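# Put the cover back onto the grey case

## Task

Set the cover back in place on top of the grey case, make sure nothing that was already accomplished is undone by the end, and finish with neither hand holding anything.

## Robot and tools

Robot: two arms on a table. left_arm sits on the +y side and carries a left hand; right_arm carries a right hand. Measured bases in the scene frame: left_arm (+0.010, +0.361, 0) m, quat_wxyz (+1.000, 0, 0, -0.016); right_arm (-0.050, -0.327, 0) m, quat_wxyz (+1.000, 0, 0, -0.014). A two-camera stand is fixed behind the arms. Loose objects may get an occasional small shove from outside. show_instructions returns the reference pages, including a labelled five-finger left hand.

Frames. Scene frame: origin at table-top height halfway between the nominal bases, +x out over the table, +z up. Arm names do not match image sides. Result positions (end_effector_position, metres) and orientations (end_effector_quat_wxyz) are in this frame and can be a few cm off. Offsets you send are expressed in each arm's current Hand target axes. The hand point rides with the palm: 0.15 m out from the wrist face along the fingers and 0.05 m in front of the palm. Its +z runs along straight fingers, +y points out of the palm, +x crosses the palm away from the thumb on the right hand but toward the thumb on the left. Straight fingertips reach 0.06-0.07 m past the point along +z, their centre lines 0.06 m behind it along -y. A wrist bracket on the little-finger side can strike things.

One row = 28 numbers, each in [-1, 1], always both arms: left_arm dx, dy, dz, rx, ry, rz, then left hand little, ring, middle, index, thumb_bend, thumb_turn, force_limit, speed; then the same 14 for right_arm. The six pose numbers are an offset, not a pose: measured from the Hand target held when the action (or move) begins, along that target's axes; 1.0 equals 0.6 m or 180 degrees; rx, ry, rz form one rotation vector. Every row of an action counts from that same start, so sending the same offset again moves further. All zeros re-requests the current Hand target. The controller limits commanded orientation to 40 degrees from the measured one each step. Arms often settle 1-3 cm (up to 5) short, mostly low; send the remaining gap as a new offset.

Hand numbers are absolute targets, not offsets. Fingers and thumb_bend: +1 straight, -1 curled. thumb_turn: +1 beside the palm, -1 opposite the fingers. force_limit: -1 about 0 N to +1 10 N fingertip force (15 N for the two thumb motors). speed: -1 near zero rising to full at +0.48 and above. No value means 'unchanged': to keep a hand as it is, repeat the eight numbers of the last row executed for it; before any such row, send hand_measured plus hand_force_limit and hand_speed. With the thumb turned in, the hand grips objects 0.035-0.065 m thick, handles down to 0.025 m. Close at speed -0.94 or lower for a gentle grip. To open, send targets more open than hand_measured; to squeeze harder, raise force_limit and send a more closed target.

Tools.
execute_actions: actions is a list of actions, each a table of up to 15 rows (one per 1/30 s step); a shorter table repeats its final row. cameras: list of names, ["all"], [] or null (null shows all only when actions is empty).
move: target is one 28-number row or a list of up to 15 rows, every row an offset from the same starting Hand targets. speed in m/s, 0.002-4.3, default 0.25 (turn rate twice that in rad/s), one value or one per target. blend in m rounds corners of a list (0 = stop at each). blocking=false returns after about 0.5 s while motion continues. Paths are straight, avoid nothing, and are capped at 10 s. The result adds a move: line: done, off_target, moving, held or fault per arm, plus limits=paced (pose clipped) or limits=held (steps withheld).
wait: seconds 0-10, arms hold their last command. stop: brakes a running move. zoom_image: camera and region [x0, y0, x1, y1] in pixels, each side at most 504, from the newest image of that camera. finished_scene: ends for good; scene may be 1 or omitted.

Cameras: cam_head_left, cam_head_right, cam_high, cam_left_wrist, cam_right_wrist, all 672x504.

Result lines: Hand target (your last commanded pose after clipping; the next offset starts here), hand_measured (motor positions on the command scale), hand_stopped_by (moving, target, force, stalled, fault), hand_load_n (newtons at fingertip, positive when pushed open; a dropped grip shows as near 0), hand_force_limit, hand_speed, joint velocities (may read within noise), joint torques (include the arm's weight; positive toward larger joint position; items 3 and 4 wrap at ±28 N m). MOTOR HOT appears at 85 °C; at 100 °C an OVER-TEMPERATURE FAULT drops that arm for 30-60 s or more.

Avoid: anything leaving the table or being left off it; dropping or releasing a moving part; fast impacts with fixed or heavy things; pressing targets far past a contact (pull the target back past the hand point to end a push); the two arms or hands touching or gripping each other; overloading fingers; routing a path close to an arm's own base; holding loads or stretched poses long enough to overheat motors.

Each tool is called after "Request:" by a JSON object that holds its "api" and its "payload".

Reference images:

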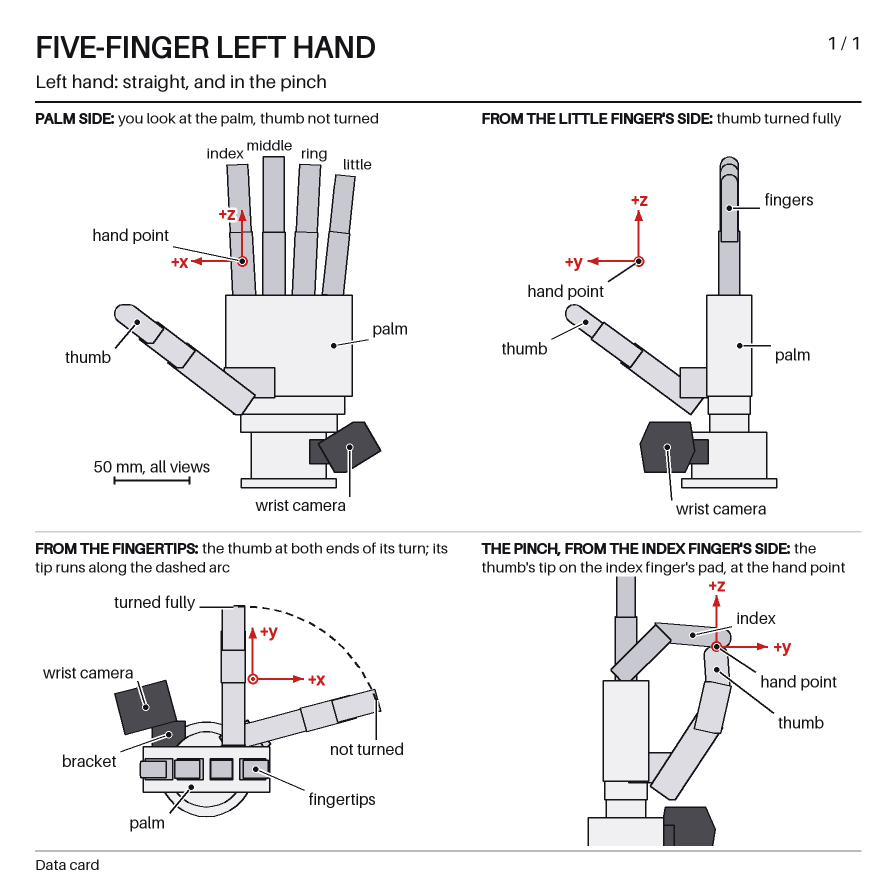

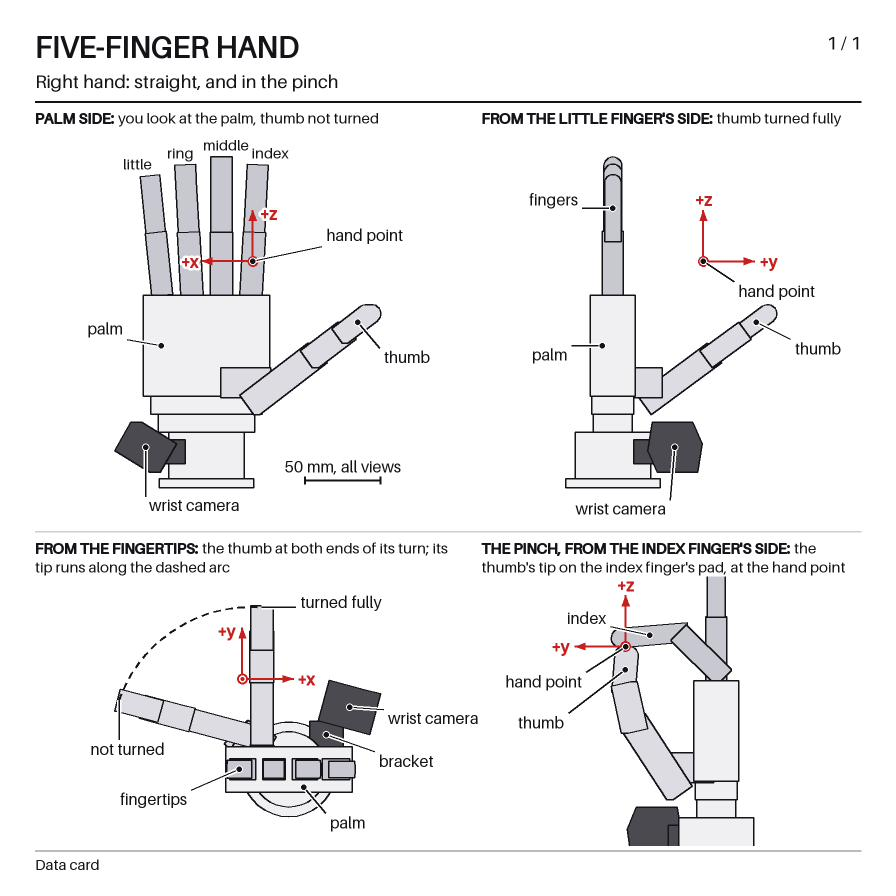

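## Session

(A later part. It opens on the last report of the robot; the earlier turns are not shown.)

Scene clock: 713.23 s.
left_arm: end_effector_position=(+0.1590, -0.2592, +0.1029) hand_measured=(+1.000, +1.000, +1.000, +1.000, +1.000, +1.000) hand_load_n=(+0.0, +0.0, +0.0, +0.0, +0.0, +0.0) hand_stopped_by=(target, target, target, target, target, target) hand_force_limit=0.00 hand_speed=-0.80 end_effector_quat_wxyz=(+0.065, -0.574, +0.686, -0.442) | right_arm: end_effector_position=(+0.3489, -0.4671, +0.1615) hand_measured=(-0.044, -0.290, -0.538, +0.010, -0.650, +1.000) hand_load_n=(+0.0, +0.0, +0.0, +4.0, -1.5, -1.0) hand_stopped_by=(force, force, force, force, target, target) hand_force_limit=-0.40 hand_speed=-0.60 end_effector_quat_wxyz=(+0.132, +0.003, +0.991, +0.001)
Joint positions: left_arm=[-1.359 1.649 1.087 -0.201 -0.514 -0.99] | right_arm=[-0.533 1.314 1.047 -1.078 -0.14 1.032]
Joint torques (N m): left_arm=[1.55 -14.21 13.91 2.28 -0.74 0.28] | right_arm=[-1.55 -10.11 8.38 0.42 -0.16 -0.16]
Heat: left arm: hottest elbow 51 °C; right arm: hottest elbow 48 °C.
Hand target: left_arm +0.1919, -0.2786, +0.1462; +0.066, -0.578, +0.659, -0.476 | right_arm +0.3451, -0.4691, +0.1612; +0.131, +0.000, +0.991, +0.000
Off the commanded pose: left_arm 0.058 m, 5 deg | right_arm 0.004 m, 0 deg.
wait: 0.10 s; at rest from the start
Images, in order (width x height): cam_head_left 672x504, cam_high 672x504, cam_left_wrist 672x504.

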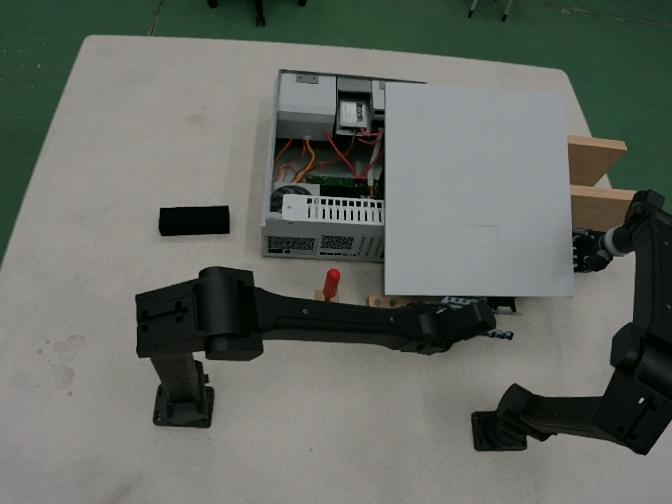

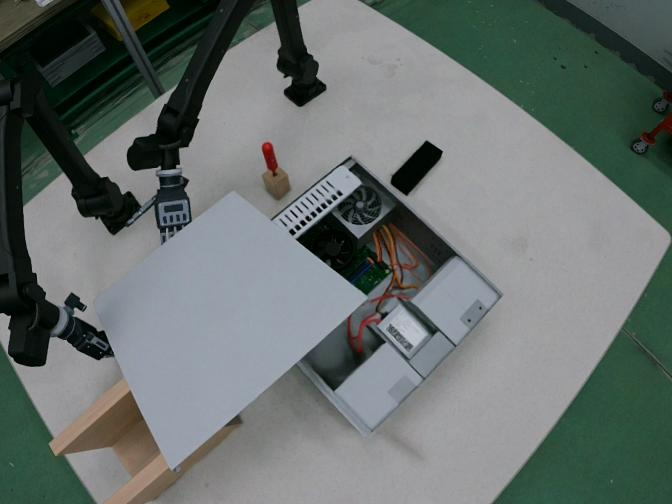

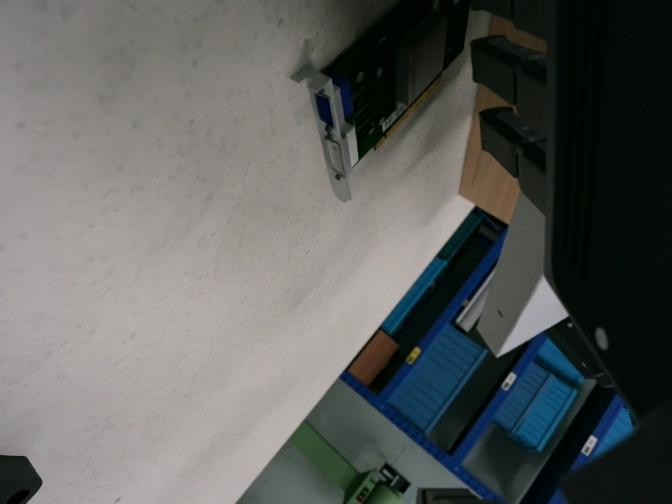

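Request:
{"api": "move", "payload": {"target": [[0,0,0,0,0,0, 1,1,1,1,1,1,0,-0.8, 0,-0.1667,0.01,0,0,0, -0.95,-0.95,-0.95,-0.85,-0.65,1,-0.4,-0.6],[0,0,0,0,0,0, 1,1,1,1,1,1,0,-0.8, -0.0863,-0.1667,-0.322,0,0,0, -0.95,-0.95,-0.95,-0.85,-0.65,1,-0.4,-0.6]], "speed": 0.12, "blend": 0.02, "cameras": ["cam_head_left", "cam_high"]}}

Scene clock: 721.93 s.
left_arm: end_effector_position=(+0.1590, -0.2592, +0.1029) hand_measured=(+1.000, +1.000, +1.000, +1.000, +1.000, +1.000) hand_load_n=(+0.0, +0.0, +0.0, +0.0, +0.0, +0.0) hand_stopped_by=(target, target, target, target, target, target) hand_force_limit=0.00 hand_speed=-0.80 end_effector_quat_wxyz=(+0.065, -0.574, +0.686, -0.442) | right_arm: end_effector_position=(+0.3409, -0.5590, +0.3388) hand_measured=(-0.044, -0.290, -0.538, +0.010, -0.650, +1.000) hand_load_n=(+0.0, +0.0, +0.0, +4.0, -1.5, -1.0) hand_stopped_by=(force, force, force, force, target, target) hand_force_limit=-0.40 hand_speed=-0.60 end_effector_quat_wxyz=(+0.112, +0.005, +0.994, +0.017)
Joint positions: left_arm=[-1.359 1.649 1.087 -0.201 -0.514 -0.99] | right_arm=[-0.726 1.469 1.675 -1.633 -0.177 0.84]
Joint torques (N m): left_arm=[2.37 -14.04 13.89 2.13 -0.74 0.35] | right_arm=[-1.73 -11.75 13.33 -0.01 -0.29 -0.16]
Heat: left arm: hottest elbow 52 °C; right arm: hottest elbow 48 °C.
Hand target: left_arm +0.1919, -0.2786, +0.1462; +0.066, -0.578, +0.659, -0.476 | right_arm +0.3450, -0.5689, +0.3611; +0.131, +0.000, +0.991, +0.000
Off the commanded pose: left_arm 0.058 m, 5 deg | right_arm 0.025 m, 3 deg.
move: off_target (left_arm, right_arm)
Images, in order (width x height): cam_head_left 672x504, cam_high 672x504.

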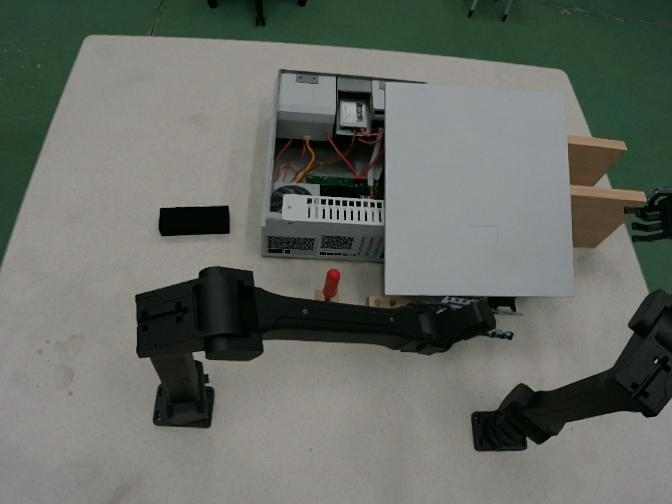

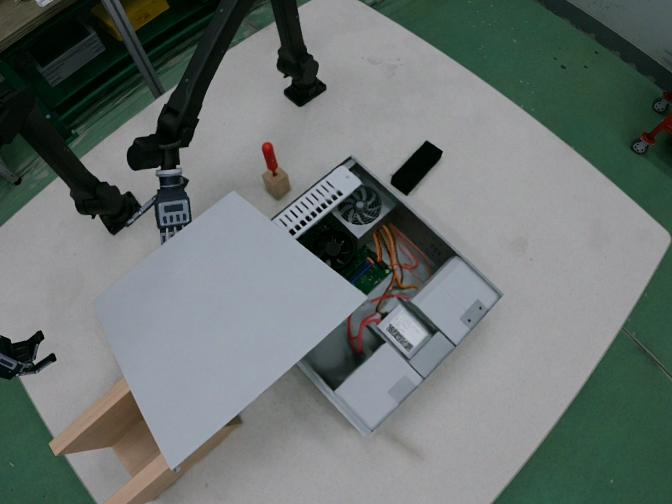

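Request:
{"api": "move", "payload": {"target": [[0,0,0,0,0,0, 1,1,1,1,1,1,0,-0.8, -0.2892,0,0.112,0,-0.0556,0, -0.95,-0.95,-0.95,-0.85,-0.65,1,-0.4,-0.6],[0,0,0,0,0,0, 1,1,1,1,1,1,0,-0.8, -0.2439,0,0.2811,0,0,0, -0.95,-0.95,-0.95,-0.85,-0.65,1,-0.4,-0.6]], "speed": 0.12, "cameras": ["cam_head_left", "cam_high", "cam_right_wrist"]}}

Scene clock: 727.27 s.
left_arm: end_effector_position=(+0.1590, -0.2592, +0.1029) hand_measured=(+1.000, +1.000, +1.000, +1.000, +1.000, +1.000) hand_load_n=(-0.5, +0.0, +0.0, +0.0, +0.0, +0.0) hand_stopped_by=(target, target, target, target, target, target) hand_force_limit=0.00 hand_speed=-0.80 end_effector_quat_wxyz=(+0.065, -0.574, +0.686, -0.442) | right_arm: end_effector_position=(+0.5230, -0.5737, +0.2789) hand_measured=(-0.044, -0.290, -0.538, +0.010, -0.650, +1.000) hand_load_n=(-13.5, +0.0, +0.0, +4.0, -2.0, -1.0) hand_stopped_by=(force, force, force, force, target, target) hand_force_limit=-0.40 hand_speed=-0.60 end_effector_quat_wxyz=(+0.159, +0.001, +0.987, -0.013)
Joint positions: left_arm=[-1.359 1.649 1.087 -0.201 -0.514 -0.99] | right_arm=[-0.531 1.786 1.891 -1.39 -0.145 1.034]
Joint torques (N m): left_arm=[2.9 -14.21 14.08 2.09 -0.75 0.31] | right_arm=[0.38 -13.51 6.16 1.51 0.35 0.04]
Heat: left arm: hottest elbow 53 °C; right arm: hottest elbow 49 °C.
Hand target: left_arm +0.1919, -0.2786, +0.1462; +0.066, -0.578, +0.659, -0.476 | right_arm +0.5301, -0.5689, +0.2361; +0.131, +0.000, +0.991, +0.000
Off the commanded pose: left_arm 0.058 m, 5 deg | right_arm 0.044 m, 4 deg.
move: off_target (left_arm, right_arm)
Images, in order (width x height): cam_head_left 672x504, cam_high 672x504, cam_right_wrist 672x504.

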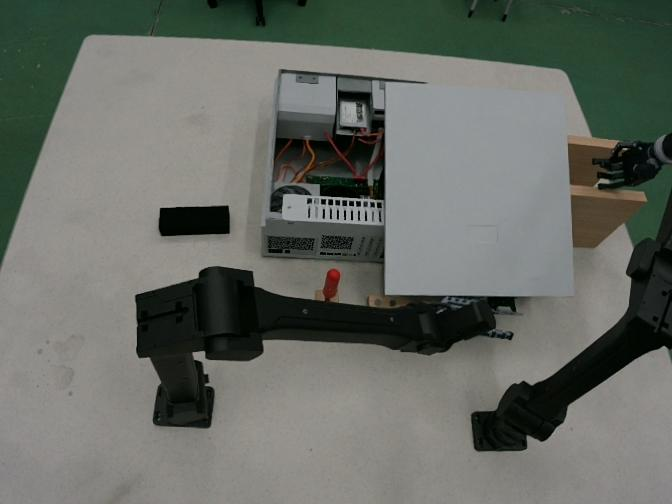

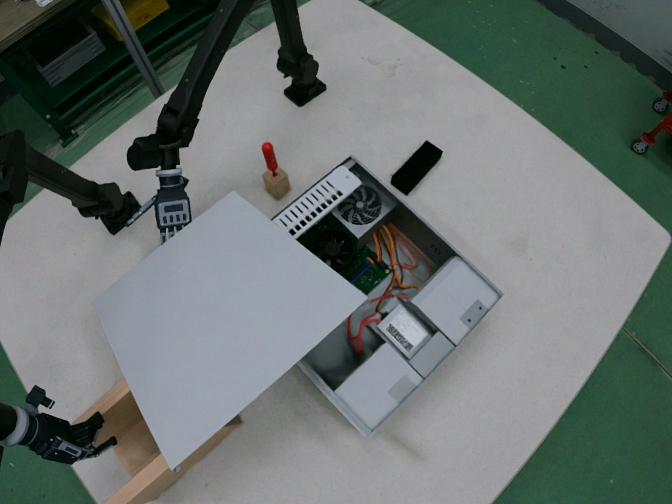

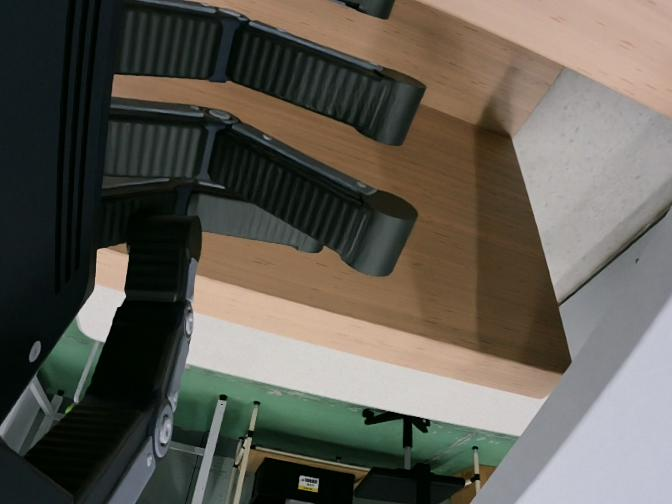

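Request:
{"api": "move", "payload": {"target": [[0,0,0,0,0,0, 1,1,1,1,1,1,0,-0.8, -0.0828,0,-0.1158,0,0,0, -0.95,-0.95,-0.95,-0.85,-0.65,1,-0.4,-0.6],[0,0,0,0,0,0, 1,1,1,1,1,1,0,-0.8, -0.0543,0,-0.0094,0,0,0, -0.95,-0.95,-0.95,-0.85,-0.65,1,-0.4,-0.6]], "speed": 0.1, "cameras": ["cam_head_left", "cam_high", "cam_right_wrist"]}}

Scene clock: 731.50 s.
left_arm: end_effector_position=(+0.1590, -0.2592, +0.1029) hand_measured=(+1.000, +1.000, +1.000, +1.000, +1.000, +1.000) hand_load_n=(+0.0, +0.0, +0.0, +0.0, +0.0, -0.5) hand_stopped_by=(target, target, target, target, target, target) hand_force_limit=0.00 hand_speed=-0.80 end_effector_quat_wxyz=(+0.065, -0.574, +0.686, -0.442) | right_arm: end_effector_position=(+0.5575, -0.5733, +0.2408) hand_measured=(-0.044, -0.290, -0.538, +0.010, -0.650, +1.000) hand_load_n=(+0.0, +0.0, +0.0, +4.0, -2.0, -1.0) hand_stopped_by=(force, force, force, force, target, target) hand_force_limit=-0.40 hand_speed=-0.60 end_effector_quat_wxyz=(+0.121, -0.002, +0.993, +0.006)
Joint positions: left_arm=[-1.359 1.649 1.087 -0.201 -0.514 -0.99] | right_arm=[-0.498 1.932 2.019 -1.452 -0.131 1.054]
Joint torques (N m): left_arm=[2.55 -14.45 13.9 2.09 -0.75 0.31] | right_arm=[-0.26 -19.9 8.51 0.99 -0.03 0.11]
Heat: left arm: hottest elbow 53 °C; right arm: hottest elbow 48 °C.
Hand target: left_arm +0.1919, -0.2786, +0.1462; +0.066, -0.578, +0.659, -0.476 | right_arm +0.5600, -0.5691, +0.2500; +0.130, +0.000, +0.991, +0.000
Off the commanded pose: left_arm 0.058 m, 5 deg | right_arm 0.011 m, 1 deg.
move: off_target (left_arm, right_arm)
Images, in order (width x height): cam_head_left 672x504, cam_high 672x504, cam_right_wrist 672x504.

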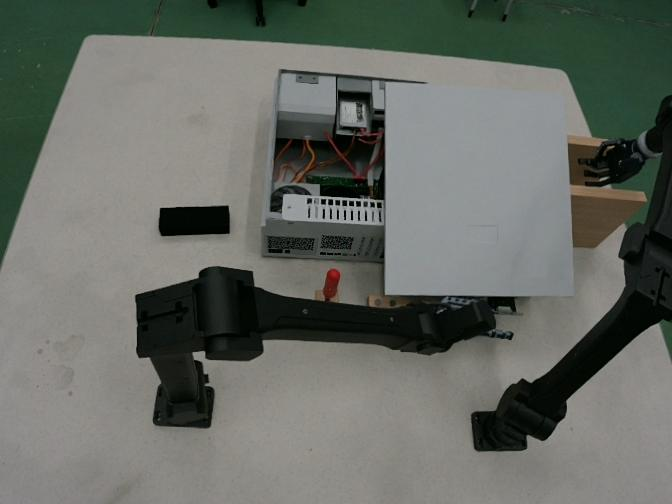

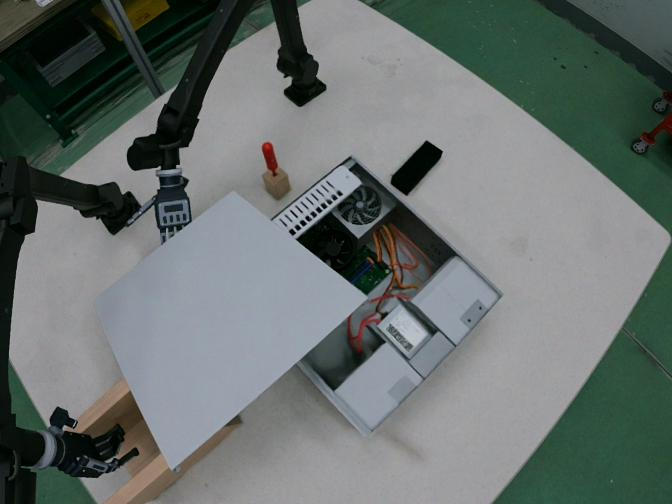

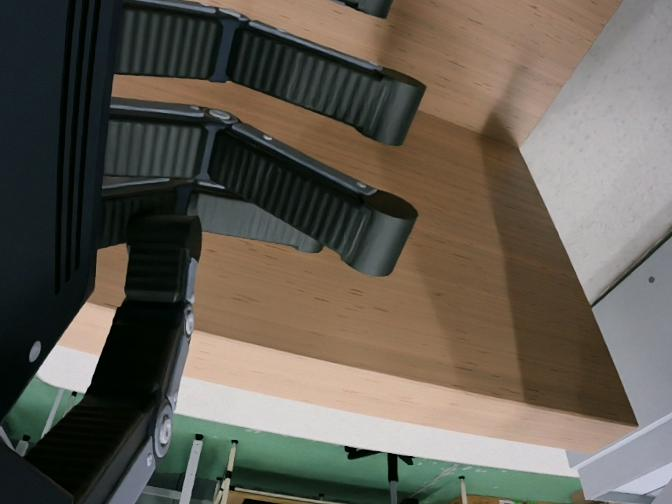

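Request:
{"api": "move", "payload": {"target": [[0,0,0,0,0,0, 1,1,1,1,1,1,0,-0.8, 0,0.1367,0,0,0,0, -0.95,-0.95,-0.95,-0.85,-0.65,1,-0.4,-0.6]], "speed": 0.1, "cameras": ["cam_head_left", "cam_right_wrist"]}}

Scene clock: 734.33 s.
left_arm: end_effector_position=(+0.1590, -0.2592, +0.1029) hand_measured=(+1.000, +1.000, +1.000, +1.000, +1.000, +1.000) hand_load_n=(+0.0, +0.0, +0.0, +0.0, +0.0, +0.0) hand_stopped_by=(target, target, target, target, target, target) hand_force_limit=0.00 hand_speed=-0.80 end_effector_quat_wxyz=(+0.065, -0.574, +0.686, -0.442) | right_arm: end_effector_position=(+0.5589, -0.4894, +0.2413) hand_measured=(-0.044, -0.290, -0.538, +0.010, -0.650, +1.000) hand_load_n=(-0.5, +0.0, +0.5, +4.0, -2.0, -1.0) hand_stopped_by=(force, force, force, force, target, target) hand_force_limit=-0.40 hand_speed=-0.60 end_effector_quat_wxyz=(+0.120, -0.005, +0.993, +0.005)
Joint positions: left_arm=[-1.359 1.649 1.087 -0.201 -0.514 -0.99] | right_arm=[-0.371 1.82 1.856 -1.387 -0.103 1.174]
Joint torques (N m): left_arm=[2.2 -14.39 14 2.04 -0.75 0.35] | right_arm=[-0.5 -18.55 8.54 1.03 0 0.12]
Heat: left arm: hottest elbow 53 °C; right arm: hottest elbow 48 °C.
Hand target: left_arm +0.1919, -0.2786, +0.1462; +0.066, -0.578, +0.659, -0.476 | right_arm +0.5601, -0.4870, +0.2500; +0.131, +0.000, +0.991, +0.000
Off the commanded pose: left_arm 0.058 m, 5 deg | right_arm 0.009 m, 1 deg.
move: off_target (left_arm)
Images, in order (width x height): cam_head_left 672x504, cam_right_wrist 672x504.

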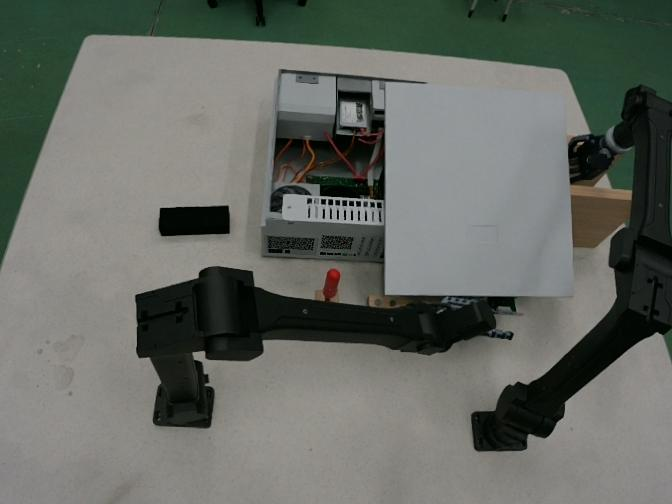

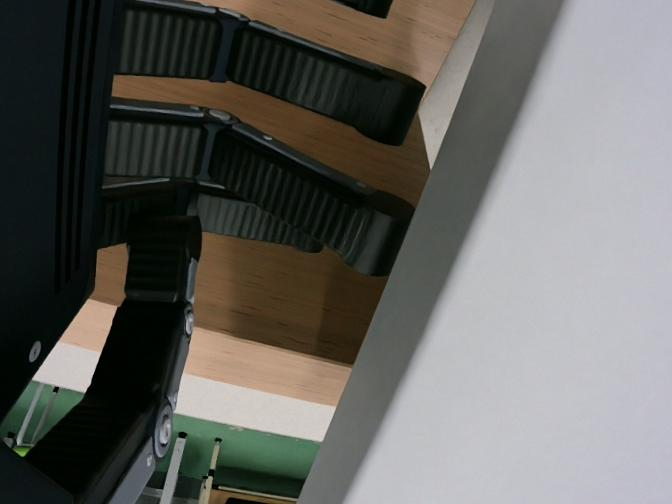

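Request:
{"api": "move", "payload": {"target": [[0,0,0,0,0,0, 1,1,1,1,1,1,0,-0.8, 0,0.0467,0,0,0,0, -0.95,-0.95,-0.95,-0.85,-0.65,1,-0.4,-0.6],[0,0,0,0,0,0, 1,1,1,1,1,1,0,-0.8, -0.0129,0.0467,-0.0483,0,0,0, -0.95,-0.95,-0.95,-0.85,-0.65,1,-0.4,-0.6]], "speed": 0.06, "cameras": ["cam_head_left", "cam_right_wrist"]}}

Scene clock: 737.17 s.
left_arm: end_effector_position=(+0.1590, -0.2591, +0.1029) hand_measured=(+1.000, +1.000, +1.000, +1.000, +1.000, +1.000) hand_load_n=(+0.0, +0.0, -0.5, +0.0, +0.0, +0.0) hand_stopped_by=(target, target, target, target, target, target) hand_force_limit=0.00 hand_speed=-0.80 end_effector_quat_wxyz=(+0.065, -0.574, +0.687, -0.442) | right_arm: end_effector_position=(+0.5474, -0.4588, +0.2413) hand_measured=(-0.044, -0.290, -0.538, +0.010, -0.650, +1.000) hand_load_n=(+0.0, +0.0, +0.0, +4.0, -1.5, +0.0) hand_stopped_by=(force, force, force, force, target, target) hand_force_limit=-0.40 hand_speed=-0.60 end_effector_quat_wxyz=(+0.097, +0.001, +0.995, +0.011)
Joint positions: left_arm=[-1.359 1.649 1.087 -0.201 -0.514 -0.989] | right_arm=[-0.326 1.789 1.821 -1.426 -0.087 1.227]
Joint torques (N m): left_arm=[2.49 -15.15 13.74 2.04 -0.79 0.27] | right_arm=[-0.44 -18.14 13.9 0.08 -0.18 0.03]
Heat: left arm: hottest elbow 53 °C; right arm: hottest elbow 48 °C.
Hand target: left_arm +0.1919, -0.2786, +0.1462; +0.066, -0.578, +0.659, -0.476 | right_arm +0.5601, -0.4589, +0.2801; +0.131, +0.000, +0.991, +0.000
Off the commanded pose: left_arm 0.058 m, 5 deg | right_arm 0.041 m, 4 deg.
move: off_target (left_arm, right_arm)
Images, in order (width x height): cam_head_left 672x504, cam_right_wrist 672x504.

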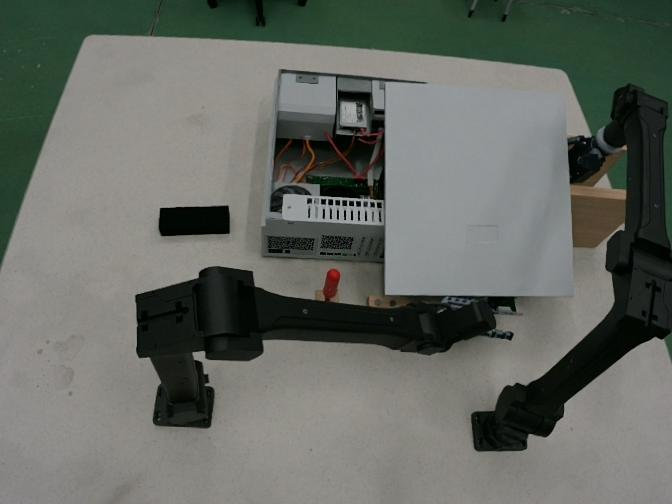

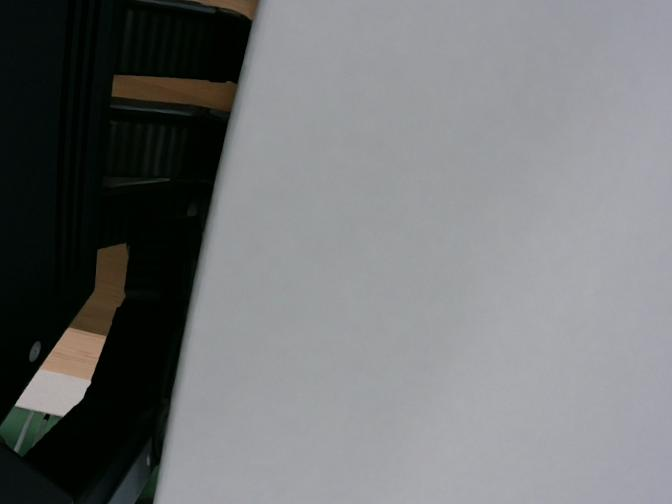

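Request:
{"api": "move", "payload": {"target": [0.0385, -0.0585, -0.0451, 0, 0, 0, 1,1,1,1,1,1,0,-0.8, 0,0,0,0,0,0, -0.95,-0.95,-0.95,-0.85,-0.65,1,-0.4,-0.6], "speed": 0.05, "cameras": ["cam_head_left", "cam_high", "cam_right_wrist"]}}

Scene clock: 739.37 s.
left_arm: end_effector_position=(+0.1658, -0.2644, +0.1555) hand_measured=(+1.000, +1.000, +1.000, +1.000, +1.000, +1.000) hand_load_n=(+0.0, -0.5, +0.0, +0.0, +0.0, +0.0) hand_stopped_by=(target, target, target, target, target, target) hand_force_limit=0.00 hand_speed=-0.80 end_effector_quat_wxyz=(+0.064, -0.575, +0.680, -0.451) | right_arm: end_effector_position=(+0.5479, -0.4596, +0.2394) hand_measured=(-0.044, -0.290, -0.538, +0.010, -0.650, +1.000) hand_load_n=(+0.0, +0.5, +3.5, +4.5, -2.0, +0.0) hand_stopped_by=(force, force, force, force, target, target) hand_force_limit=-0.40 hand_speed=-0.60 end_effector_quat_wxyz=(+0.095, +0.007, +0.995, +0.011)
Joint positions: left_arm=[-1.352 1.593 1.16 -0.306 -0.518 -0.984] | right_arm=[-0.326 1.792 1.821 -1.427 -0.085 1.238]
Joint torques (N m): left_arm=[1.96 -14.04 14.71 1.35 -0.53 0.24] | right_arm=[-0.38 -18.32 13.89 0.08 -0.26 -0.06]
Heat: left arm: hottest elbow 54 °C; right arm: hottest elbow 48 °C.
Hand target: left_arm +0.1918, -0.2783, +0.1959; +0.066, -0.578, +0.659, -0.476 | right_arm +0.5601, -0.4590, +0.2800; +0.131, +0.000, +0.991, +0.000
Off the commanded pose: left_arm 0.050 m, 4 deg | right_arm 0.043 m, 4 deg.
move: off_target (left_arm, right_arm)
Images, in order (width x height): cam_head_left 672x504, cam_high 672x504, cam_right_wrist 672x504.

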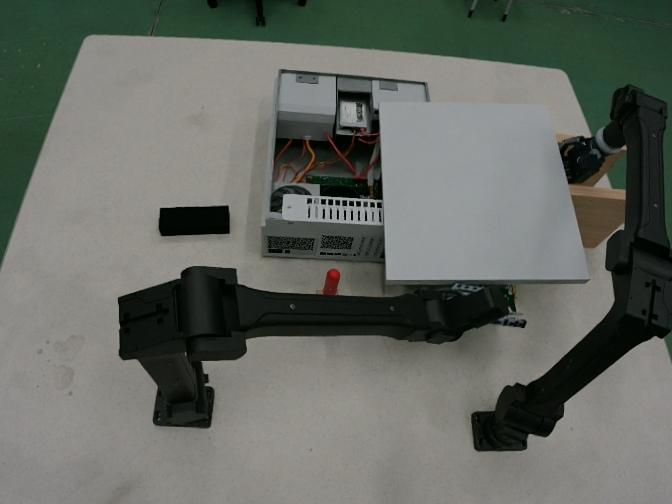

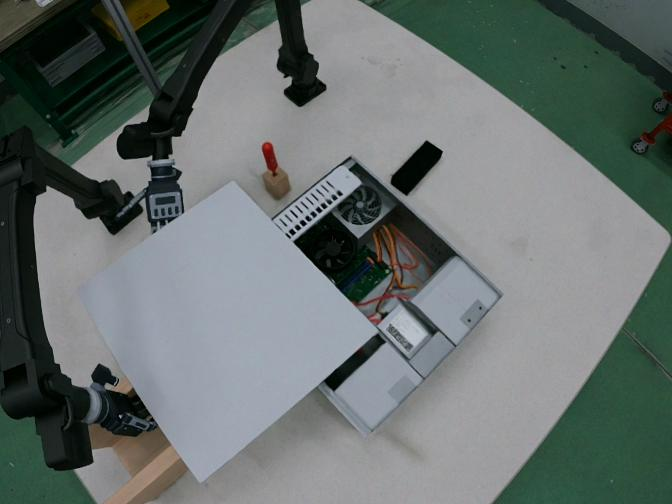

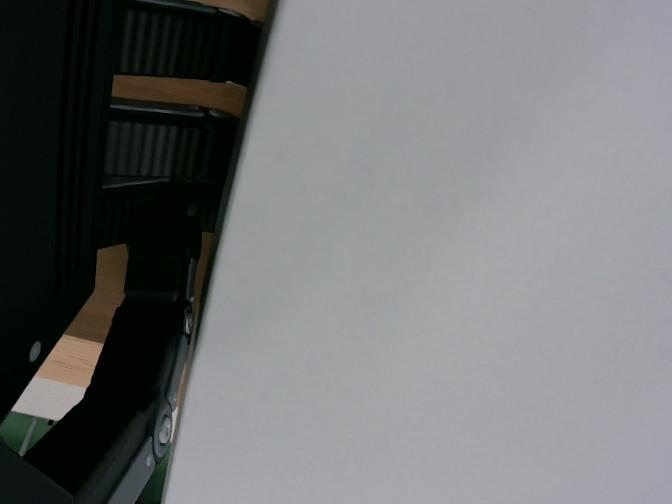

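Request:
{"api": "zoom_image", "payload": {"camera": "cam_high", "region": [200, 150, 510, 440]}}

Request:
{"api": "zoom_image", "payload": {"camera": "cam_head_left", "region": [250, 50, 450, 270]}}

Scaled by 1.626 from the camera's 672x504 image, which has a finer 960x720 frame.

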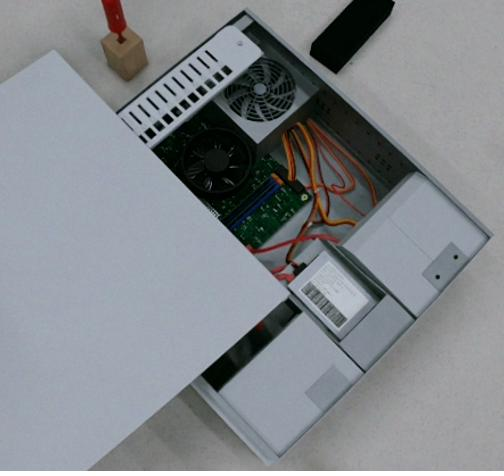

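Scaled by 2.291 from the camera's 672x504 image, which has a finer 960x720 frame.

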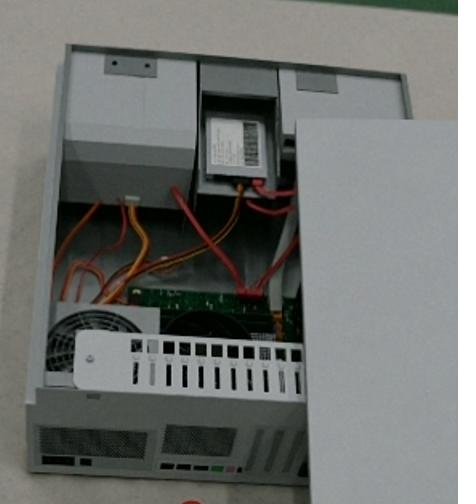

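Request:
{"api": "move", "payload": {"target": [0,0,0,0,0,0, 1,1,1,1,1,1,0,-0.8, 0.0216,0,0.0805,0,0,0, -0.95,-0.95,-0.95,-0.85,-0.65,1,-0.4,-0.6], "speed": 0.05, "cameras": ["cam_head_left", "cam_high", "cam_right_wrist"]}}

Scene clock: 744.77 s.
left_arm: end_effector_position=(+0.1713, -0.2676, +0.1651) hand_measured=(+1.000, +1.000, +1.000, +1.000, +1.000, +1.000) hand_load_n=(+0.0, +0.0, +0.0, +0.0, -0.5, +0.0) hand_stopped_by=(target, target, target, target, target, target) hand_force_limit=0.00 hand_speed=-0.80 end_effector_quat_wxyz=(+0.065, -0.575, +0.675, -0.457) | right_arm: end_effector_position=(+0.5595, -0.4625, +0.2221) hand_measured=(-0.044, -0.290, -0.538, +0.010, -0.650, +1.000) hand_load_n=(+0.0, +0.0, +0.0, +4.5, -1.5, -1.0) hand_stopped_by=(force, force, force, force, target, target) hand_force_limit=-0.40 hand_speed=-0.60 end_effector_quat_wxyz=(+0.120, +0.005, +0.993, +0.002)
Joint positions: left_arm=[-1.345 1.59 1.174 -0.306 -0.52 -0.977] | right_arm=[-0.324 1.788 1.76 -1.318 -0.085 1.238]
Joint torques (N m): left_arm=[1.44 -13.33 13.91 1.2 -0.4 0.18] | right_arm=[-0.56 -17.96 8.53 1.02 -0.25 -0.06]
Heat: left arm: hottest elbow 54 °C; right arm: hottest elbow 48 °C.
Hand target: left_arm +0.1917, -0.2784, +0.1959; +0.066, -0.578, +0.659, -0.476 | right_arm +0.5601, -0.4589, +0.2299; +0.131, +0.000, +0.991, +0.000
Off the commanded pose: left_arm 0.038 m, 3 deg | right_arm 0.009 m, 1 deg.
move: off_target (left_arm)
Images, in order (width x height): cam_head_left 672x504, cam_high 672x504, cam_right_wrist 672x504.

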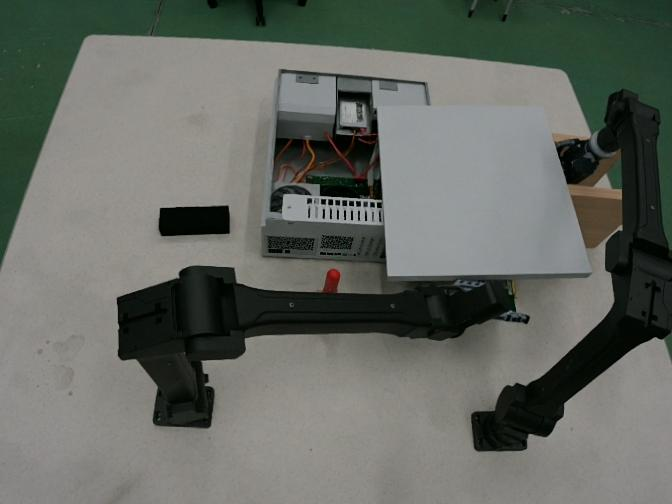

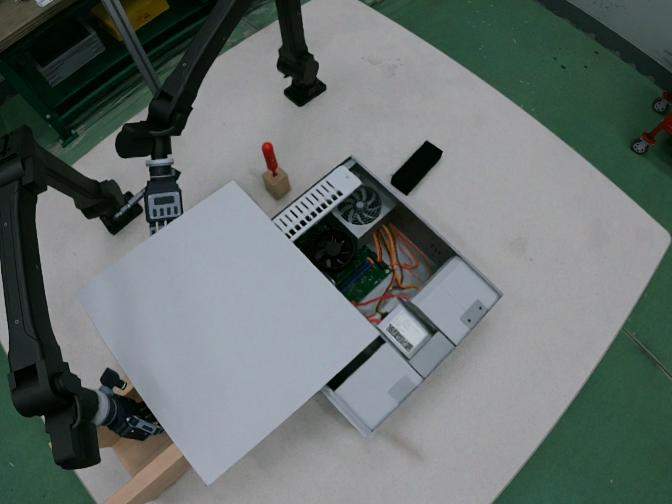

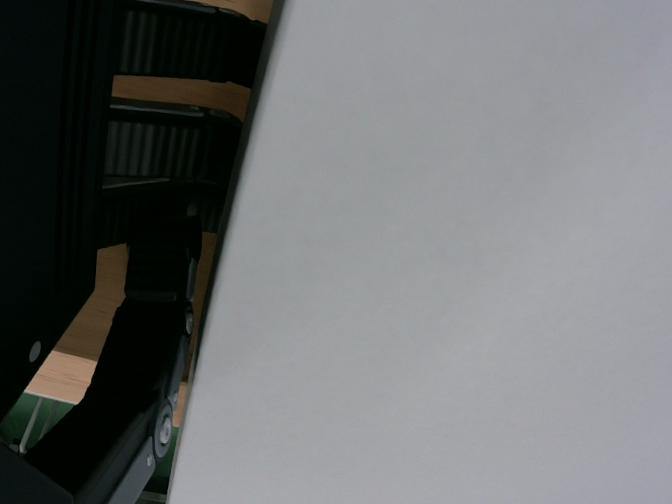

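Request:
{"api": "move", "payload": {"target": [[0,0,0,0,0,0, 1,1,1,1,1,1,0,-0.8, 0.0065,0,0.0242,0,0,0, -0.95,-0.95,-0.95,-0.85,-0.65,1,-0.4,-0.6],[0,0,0,0,0,0, 1,1,1,1,1,1,0,-0.8, 0.0065,-0.2,0.0242,0,0,0, -0.95,-0.95,-0.95,-0.85,-0.65,1,-0.4,-0.6]], "speed": 0.1, "blend": 0.01, "cameras": ["cam_head_left", "cam_high", "cam_left_wrist", "cam_right_wrist"]}}

Scene clock: 747.97 s.
left_arm: end_effector_position=(+0.1713, -0.2676, +0.1651) hand_measured=(+1.000, +1.000, +1.000, +1.000, +1.000, +1.000) hand_load_n=(+0.0, +0.0, +0.0, +0.0, +0.0, +0.0) hand_stopped_by=(target, target, target, target, target, target) hand_force_limit=0.00 hand_speed=-0.80 end_effector_quat_wxyz=(+0.065, -0.575, +0.675, -0.457) | right_arm: end_effector_position=(+0.5533, -0.5628, +0.1973) hand_measured=(-0.044, -0.290, -0.538, +0.010, -0.650, +1.000) hand_load_n=(+0.0, +0.0, +0.0, +4.0, -1.5, -1.0) hand_stopped_by=(force, force, force, force, target, target) hand_force_limit=-0.40 hand_speed=-0.60 end_effector_quat_wxyz=(+0.116, +0.003, +0.993, +0.011)
Joint positions: left_arm=[-1.345 1.59 1.174 -0.306 -0.52 -0.977] | right_arm=[-0.488 1.91 1.872 -1.339 -0.132 1.075]
Joint torques (N m): left_arm=[1.08 -13.33 13.94 1.2 -0.4 0.17] | right_arm=[-2.2 -17.44 13.37 -0.02 -0.12 -0.19]
Heat: left arm: hottest elbow 54 °C; right arm: hottest elbow 48 °C.
Hand target: left_arm +0.1917, -0.2784, +0.1959; +0.066, -0.578, +0.659, -0.476 | right_arm +0.5600, -0.5789, +0.2150; +0.131, +0.000, +0.991, +0.000
Off the commanded pose: left_arm 0.038 m, 3 deg | right_arm 0.025 m, 2 deg.
move: off_target (left_arm, right_arm); blend cut to 0.0075 m at target 1
Images, in order (width x height): cam_head_left 672x504, cam_high 672x504, cam_left_wrist 672x504, cam_right_wrist 672x504.

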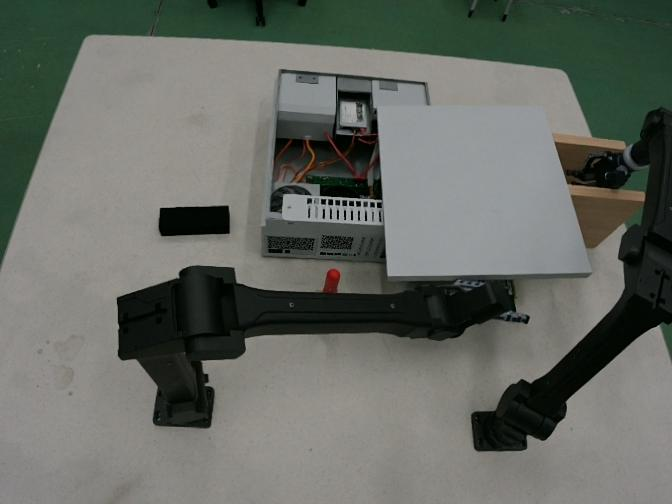

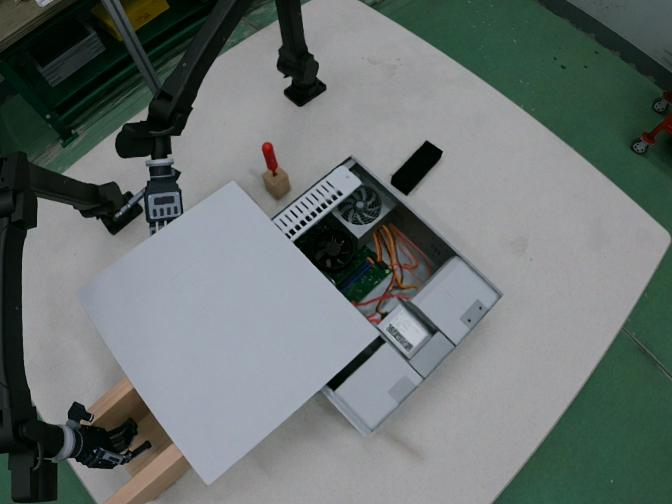

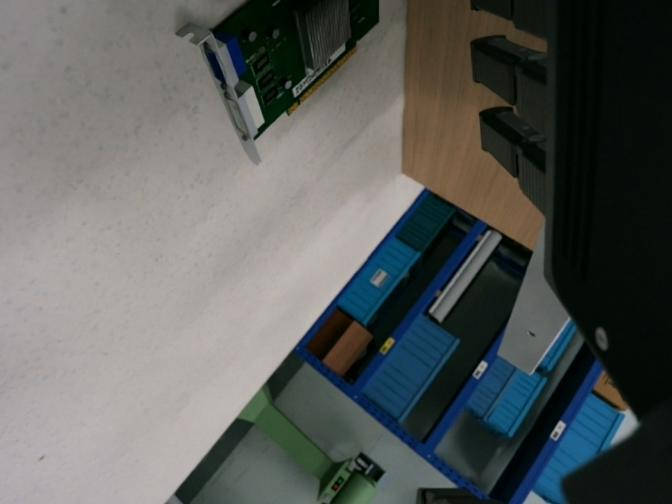

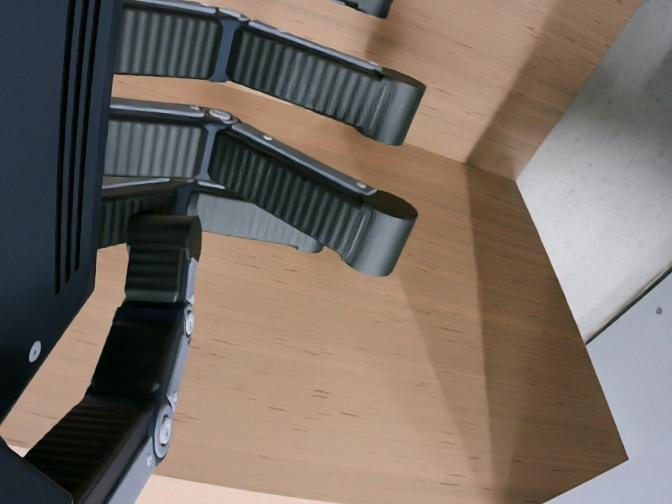

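Request:
{"api": "move", "payload": {"target": [[0.0164,0.0644,-0.0387,0,0,0, 1,1,1,1,1,1,0,-0.8, 0,0,0,0,0,0, -0.95,-0.95,-0.95,-0.85,-0.65,1,-0.4,-0.6],[0.0107,0.0455,-0.0807,-0.1522,-0.0338,-0.069, 1,1,1,1,1,1,0,-0.8, 0,0,0,0,0,0, -0.95,-0.95,-0.95,-0.85,-0.65,1,-0.4,-0.6]], "speed": 0.06, "cameras": ["cam_head_left", "cam_high", "cam_left_wrist"]}}

Scene clock: 756.93 s.
left_arm: end_effector_position=(+0.1309, -0.2467, +0.1904) hand_measured=(+1.000, +1.000, +1.000, +1.000, +1.000, +1.000) hand_load_n=(+0.0, -0.5, +0.0, +0.0, +0.0, +0.0) hand_stopped_by=(target, target, target, target, target, target) hand_force_limit=0.00 hand_speed=-0.80 end_effector_quat_wxyz=(+0.084, +0.664, -0.691, +0.272) | right_arm: end_effector_position=(+0.5533, -0.5628, +0.1973) hand_measured=(-0.044, -0.290, -0.538, +0.010, -0.650, +1.000) hand_load_n=(+0.0, +0.0, +0.0, +4.0, -1.5, -1.0) hand_stopped_by=(force, force, force, force, target, target) hand_force_limit=-0.40 hand_speed=-0.60 end_effector_quat_wxyz=(+0.116, +0.003, +0.993, +0.011)
Joint positions: left_arm=[-1.266 1.578 1.335 -0.759 -0.106 -1.229] | right_arm=[-0.488 1.91 1.872 -1.339 -0.132 1.075]
Joint torques (N m): left_arm=[0.73 -11.28 14.12 0.85 0.21 -0.07] | right_arm=[-2.14 -17.44 13.41 -0.05 -0.12 -0.2]
Heat: left arm: hottest elbow 55 °C; right arm: hottest elbow 50 °C.
Hand target: left_arm +0.1397, -0.2602, +0.2060; +0.090, +0.669, -0.683, +0.280 | right_arm +0.5601, -0.5790, +0.2151; +0.131, +0.000, +0.991, +0.000
Off the commanded pose: left_arm 0.022 m, 2 deg | right_arm 0.025 m, 2 deg.
move: off_target (left_arm, right_arm)
Images, in order (width x height): cam_head_left 672x504, cam_high 672x504, cam_left_wrist 672x504.

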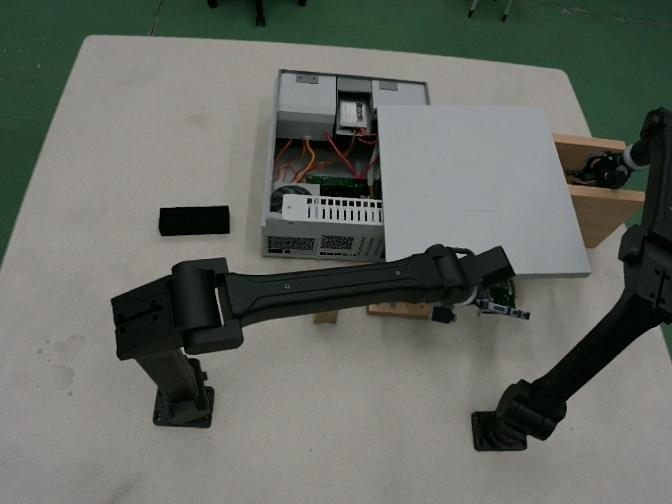

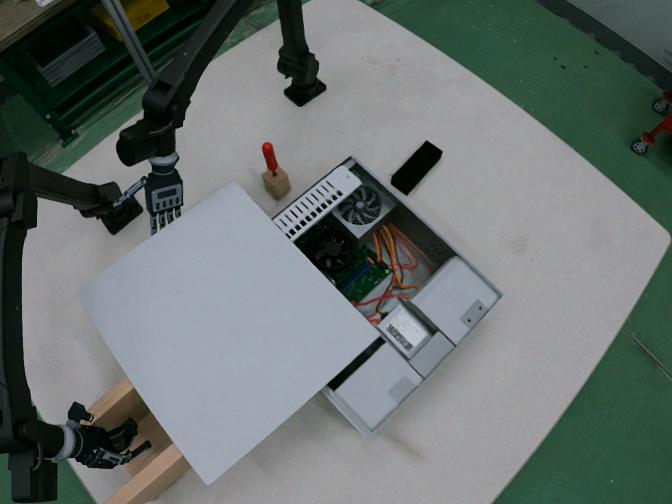

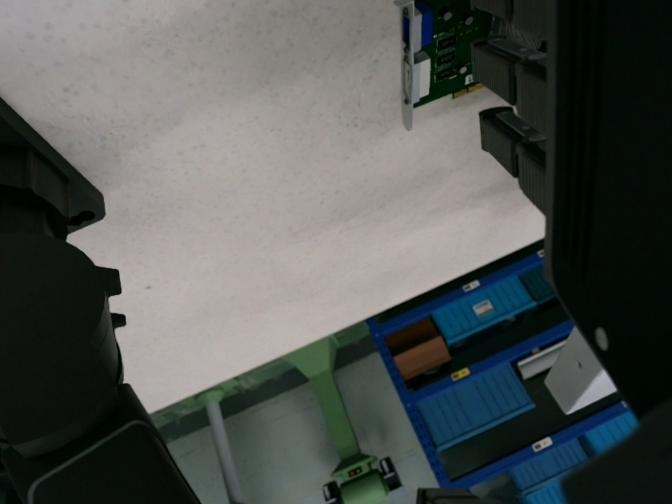

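Request:
{"api": "move", "payload": {"target": [[0.072,0.0043,0.0419,0,0,0, 1,1,1,1,1,1,0,-0.8, 0,0,0,0,0,0, -0.95,-0.95,-0.95,-0.85,-0.65,1,-0.4,-0.6],[0.057,-0.1564,0.0838,0,0,0, 1,1,1,1,1,1,0,-0.8, 0,0,0,0,0,0, -0.95,-0.95,-0.95,-0.85,-0.65,1,-0.4,-0.6]], "speed": 0.08, "blend": 0.01, "cameras": ["cam_head_left", "cam_high"]}}

Scene clock: 760.67 s.
left_arm: end_effector_position=(+0.2186, -0.3019, +0.1952) hand_measured=(+1.000, +1.000, +1.000, +1.000, +1.000, +1.000) hand_load_n=(+0.0, +0.0, -0.5, +0.0, +0.0, +0.0) hand_stopped_by=(target, target, target, target, target, target) hand_force_limit=0.00 hand_speed=-0.80 end_effector_quat_wxyz=(+0.094, +0.669, -0.687, +0.269) | right_arm: end_effector_position=(+0.5533, -0.5628, +0.1973) hand_measured=(-0.044, -0.290, -0.538, +0.010, -0.650, +1.000) hand_load_n=(+0.0, +0.0, +0.0, +4.5, -1.5, -1.0) hand_stopped_by=(force, force, force, force, target, target) hand_force_limit=-0.40 hand_speed=-0.60 end_effector_quat_wxyz=(+0.116, +0.003, +0.993, +0.011)
Joint positions: left_arm=[-1.141 1.78 1.603 -0.817 -0.021 -1.142] | right_arm=[-0.488 1.91 1.872 -1.339 -0.132 1.075]
Joint torques (N m): left_arm=[0.97 -13.22 14.31 1.03 -0.04 0.25] | right_arm=[-2.2 -17.49 13.41 -0.05 -0.12 -0.21]
Heat: left arm: hottest elbow 55 °C; right arm: hottest elbow 51 °C.
Hand target: left_arm +0.2398, -0.3102, +0.2057; +0.090, +0.669, -0.683, +0.280 | right_arm +0.5601, -0.5790, +0.2151; +0.131, +0.000, +0.991, +0.000
Off the commanded pose: left_arm 0.025 m, 1 deg | right_arm 0.025 m, 2 deg.
move: off_target (left_arm, right_arm)
Images, in order (width x height): cam_head_left 672x504, cam_high 672x504.

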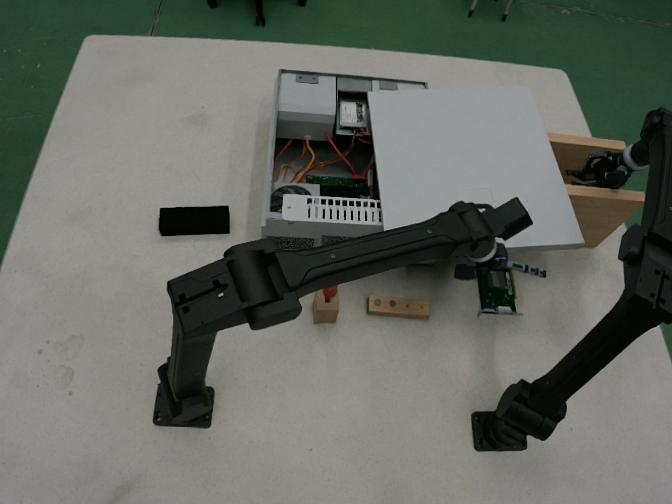

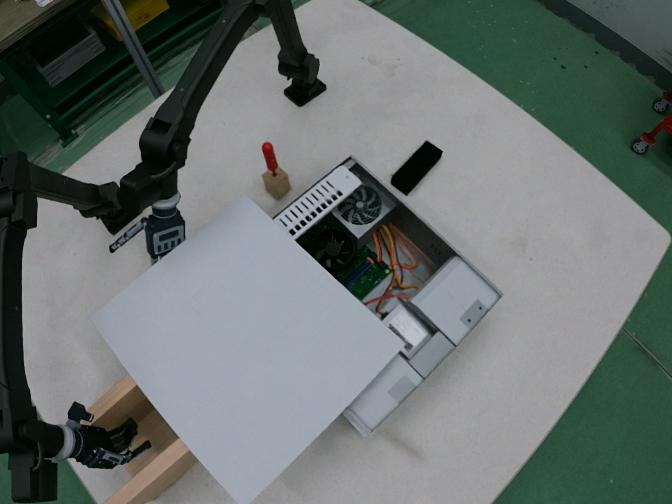

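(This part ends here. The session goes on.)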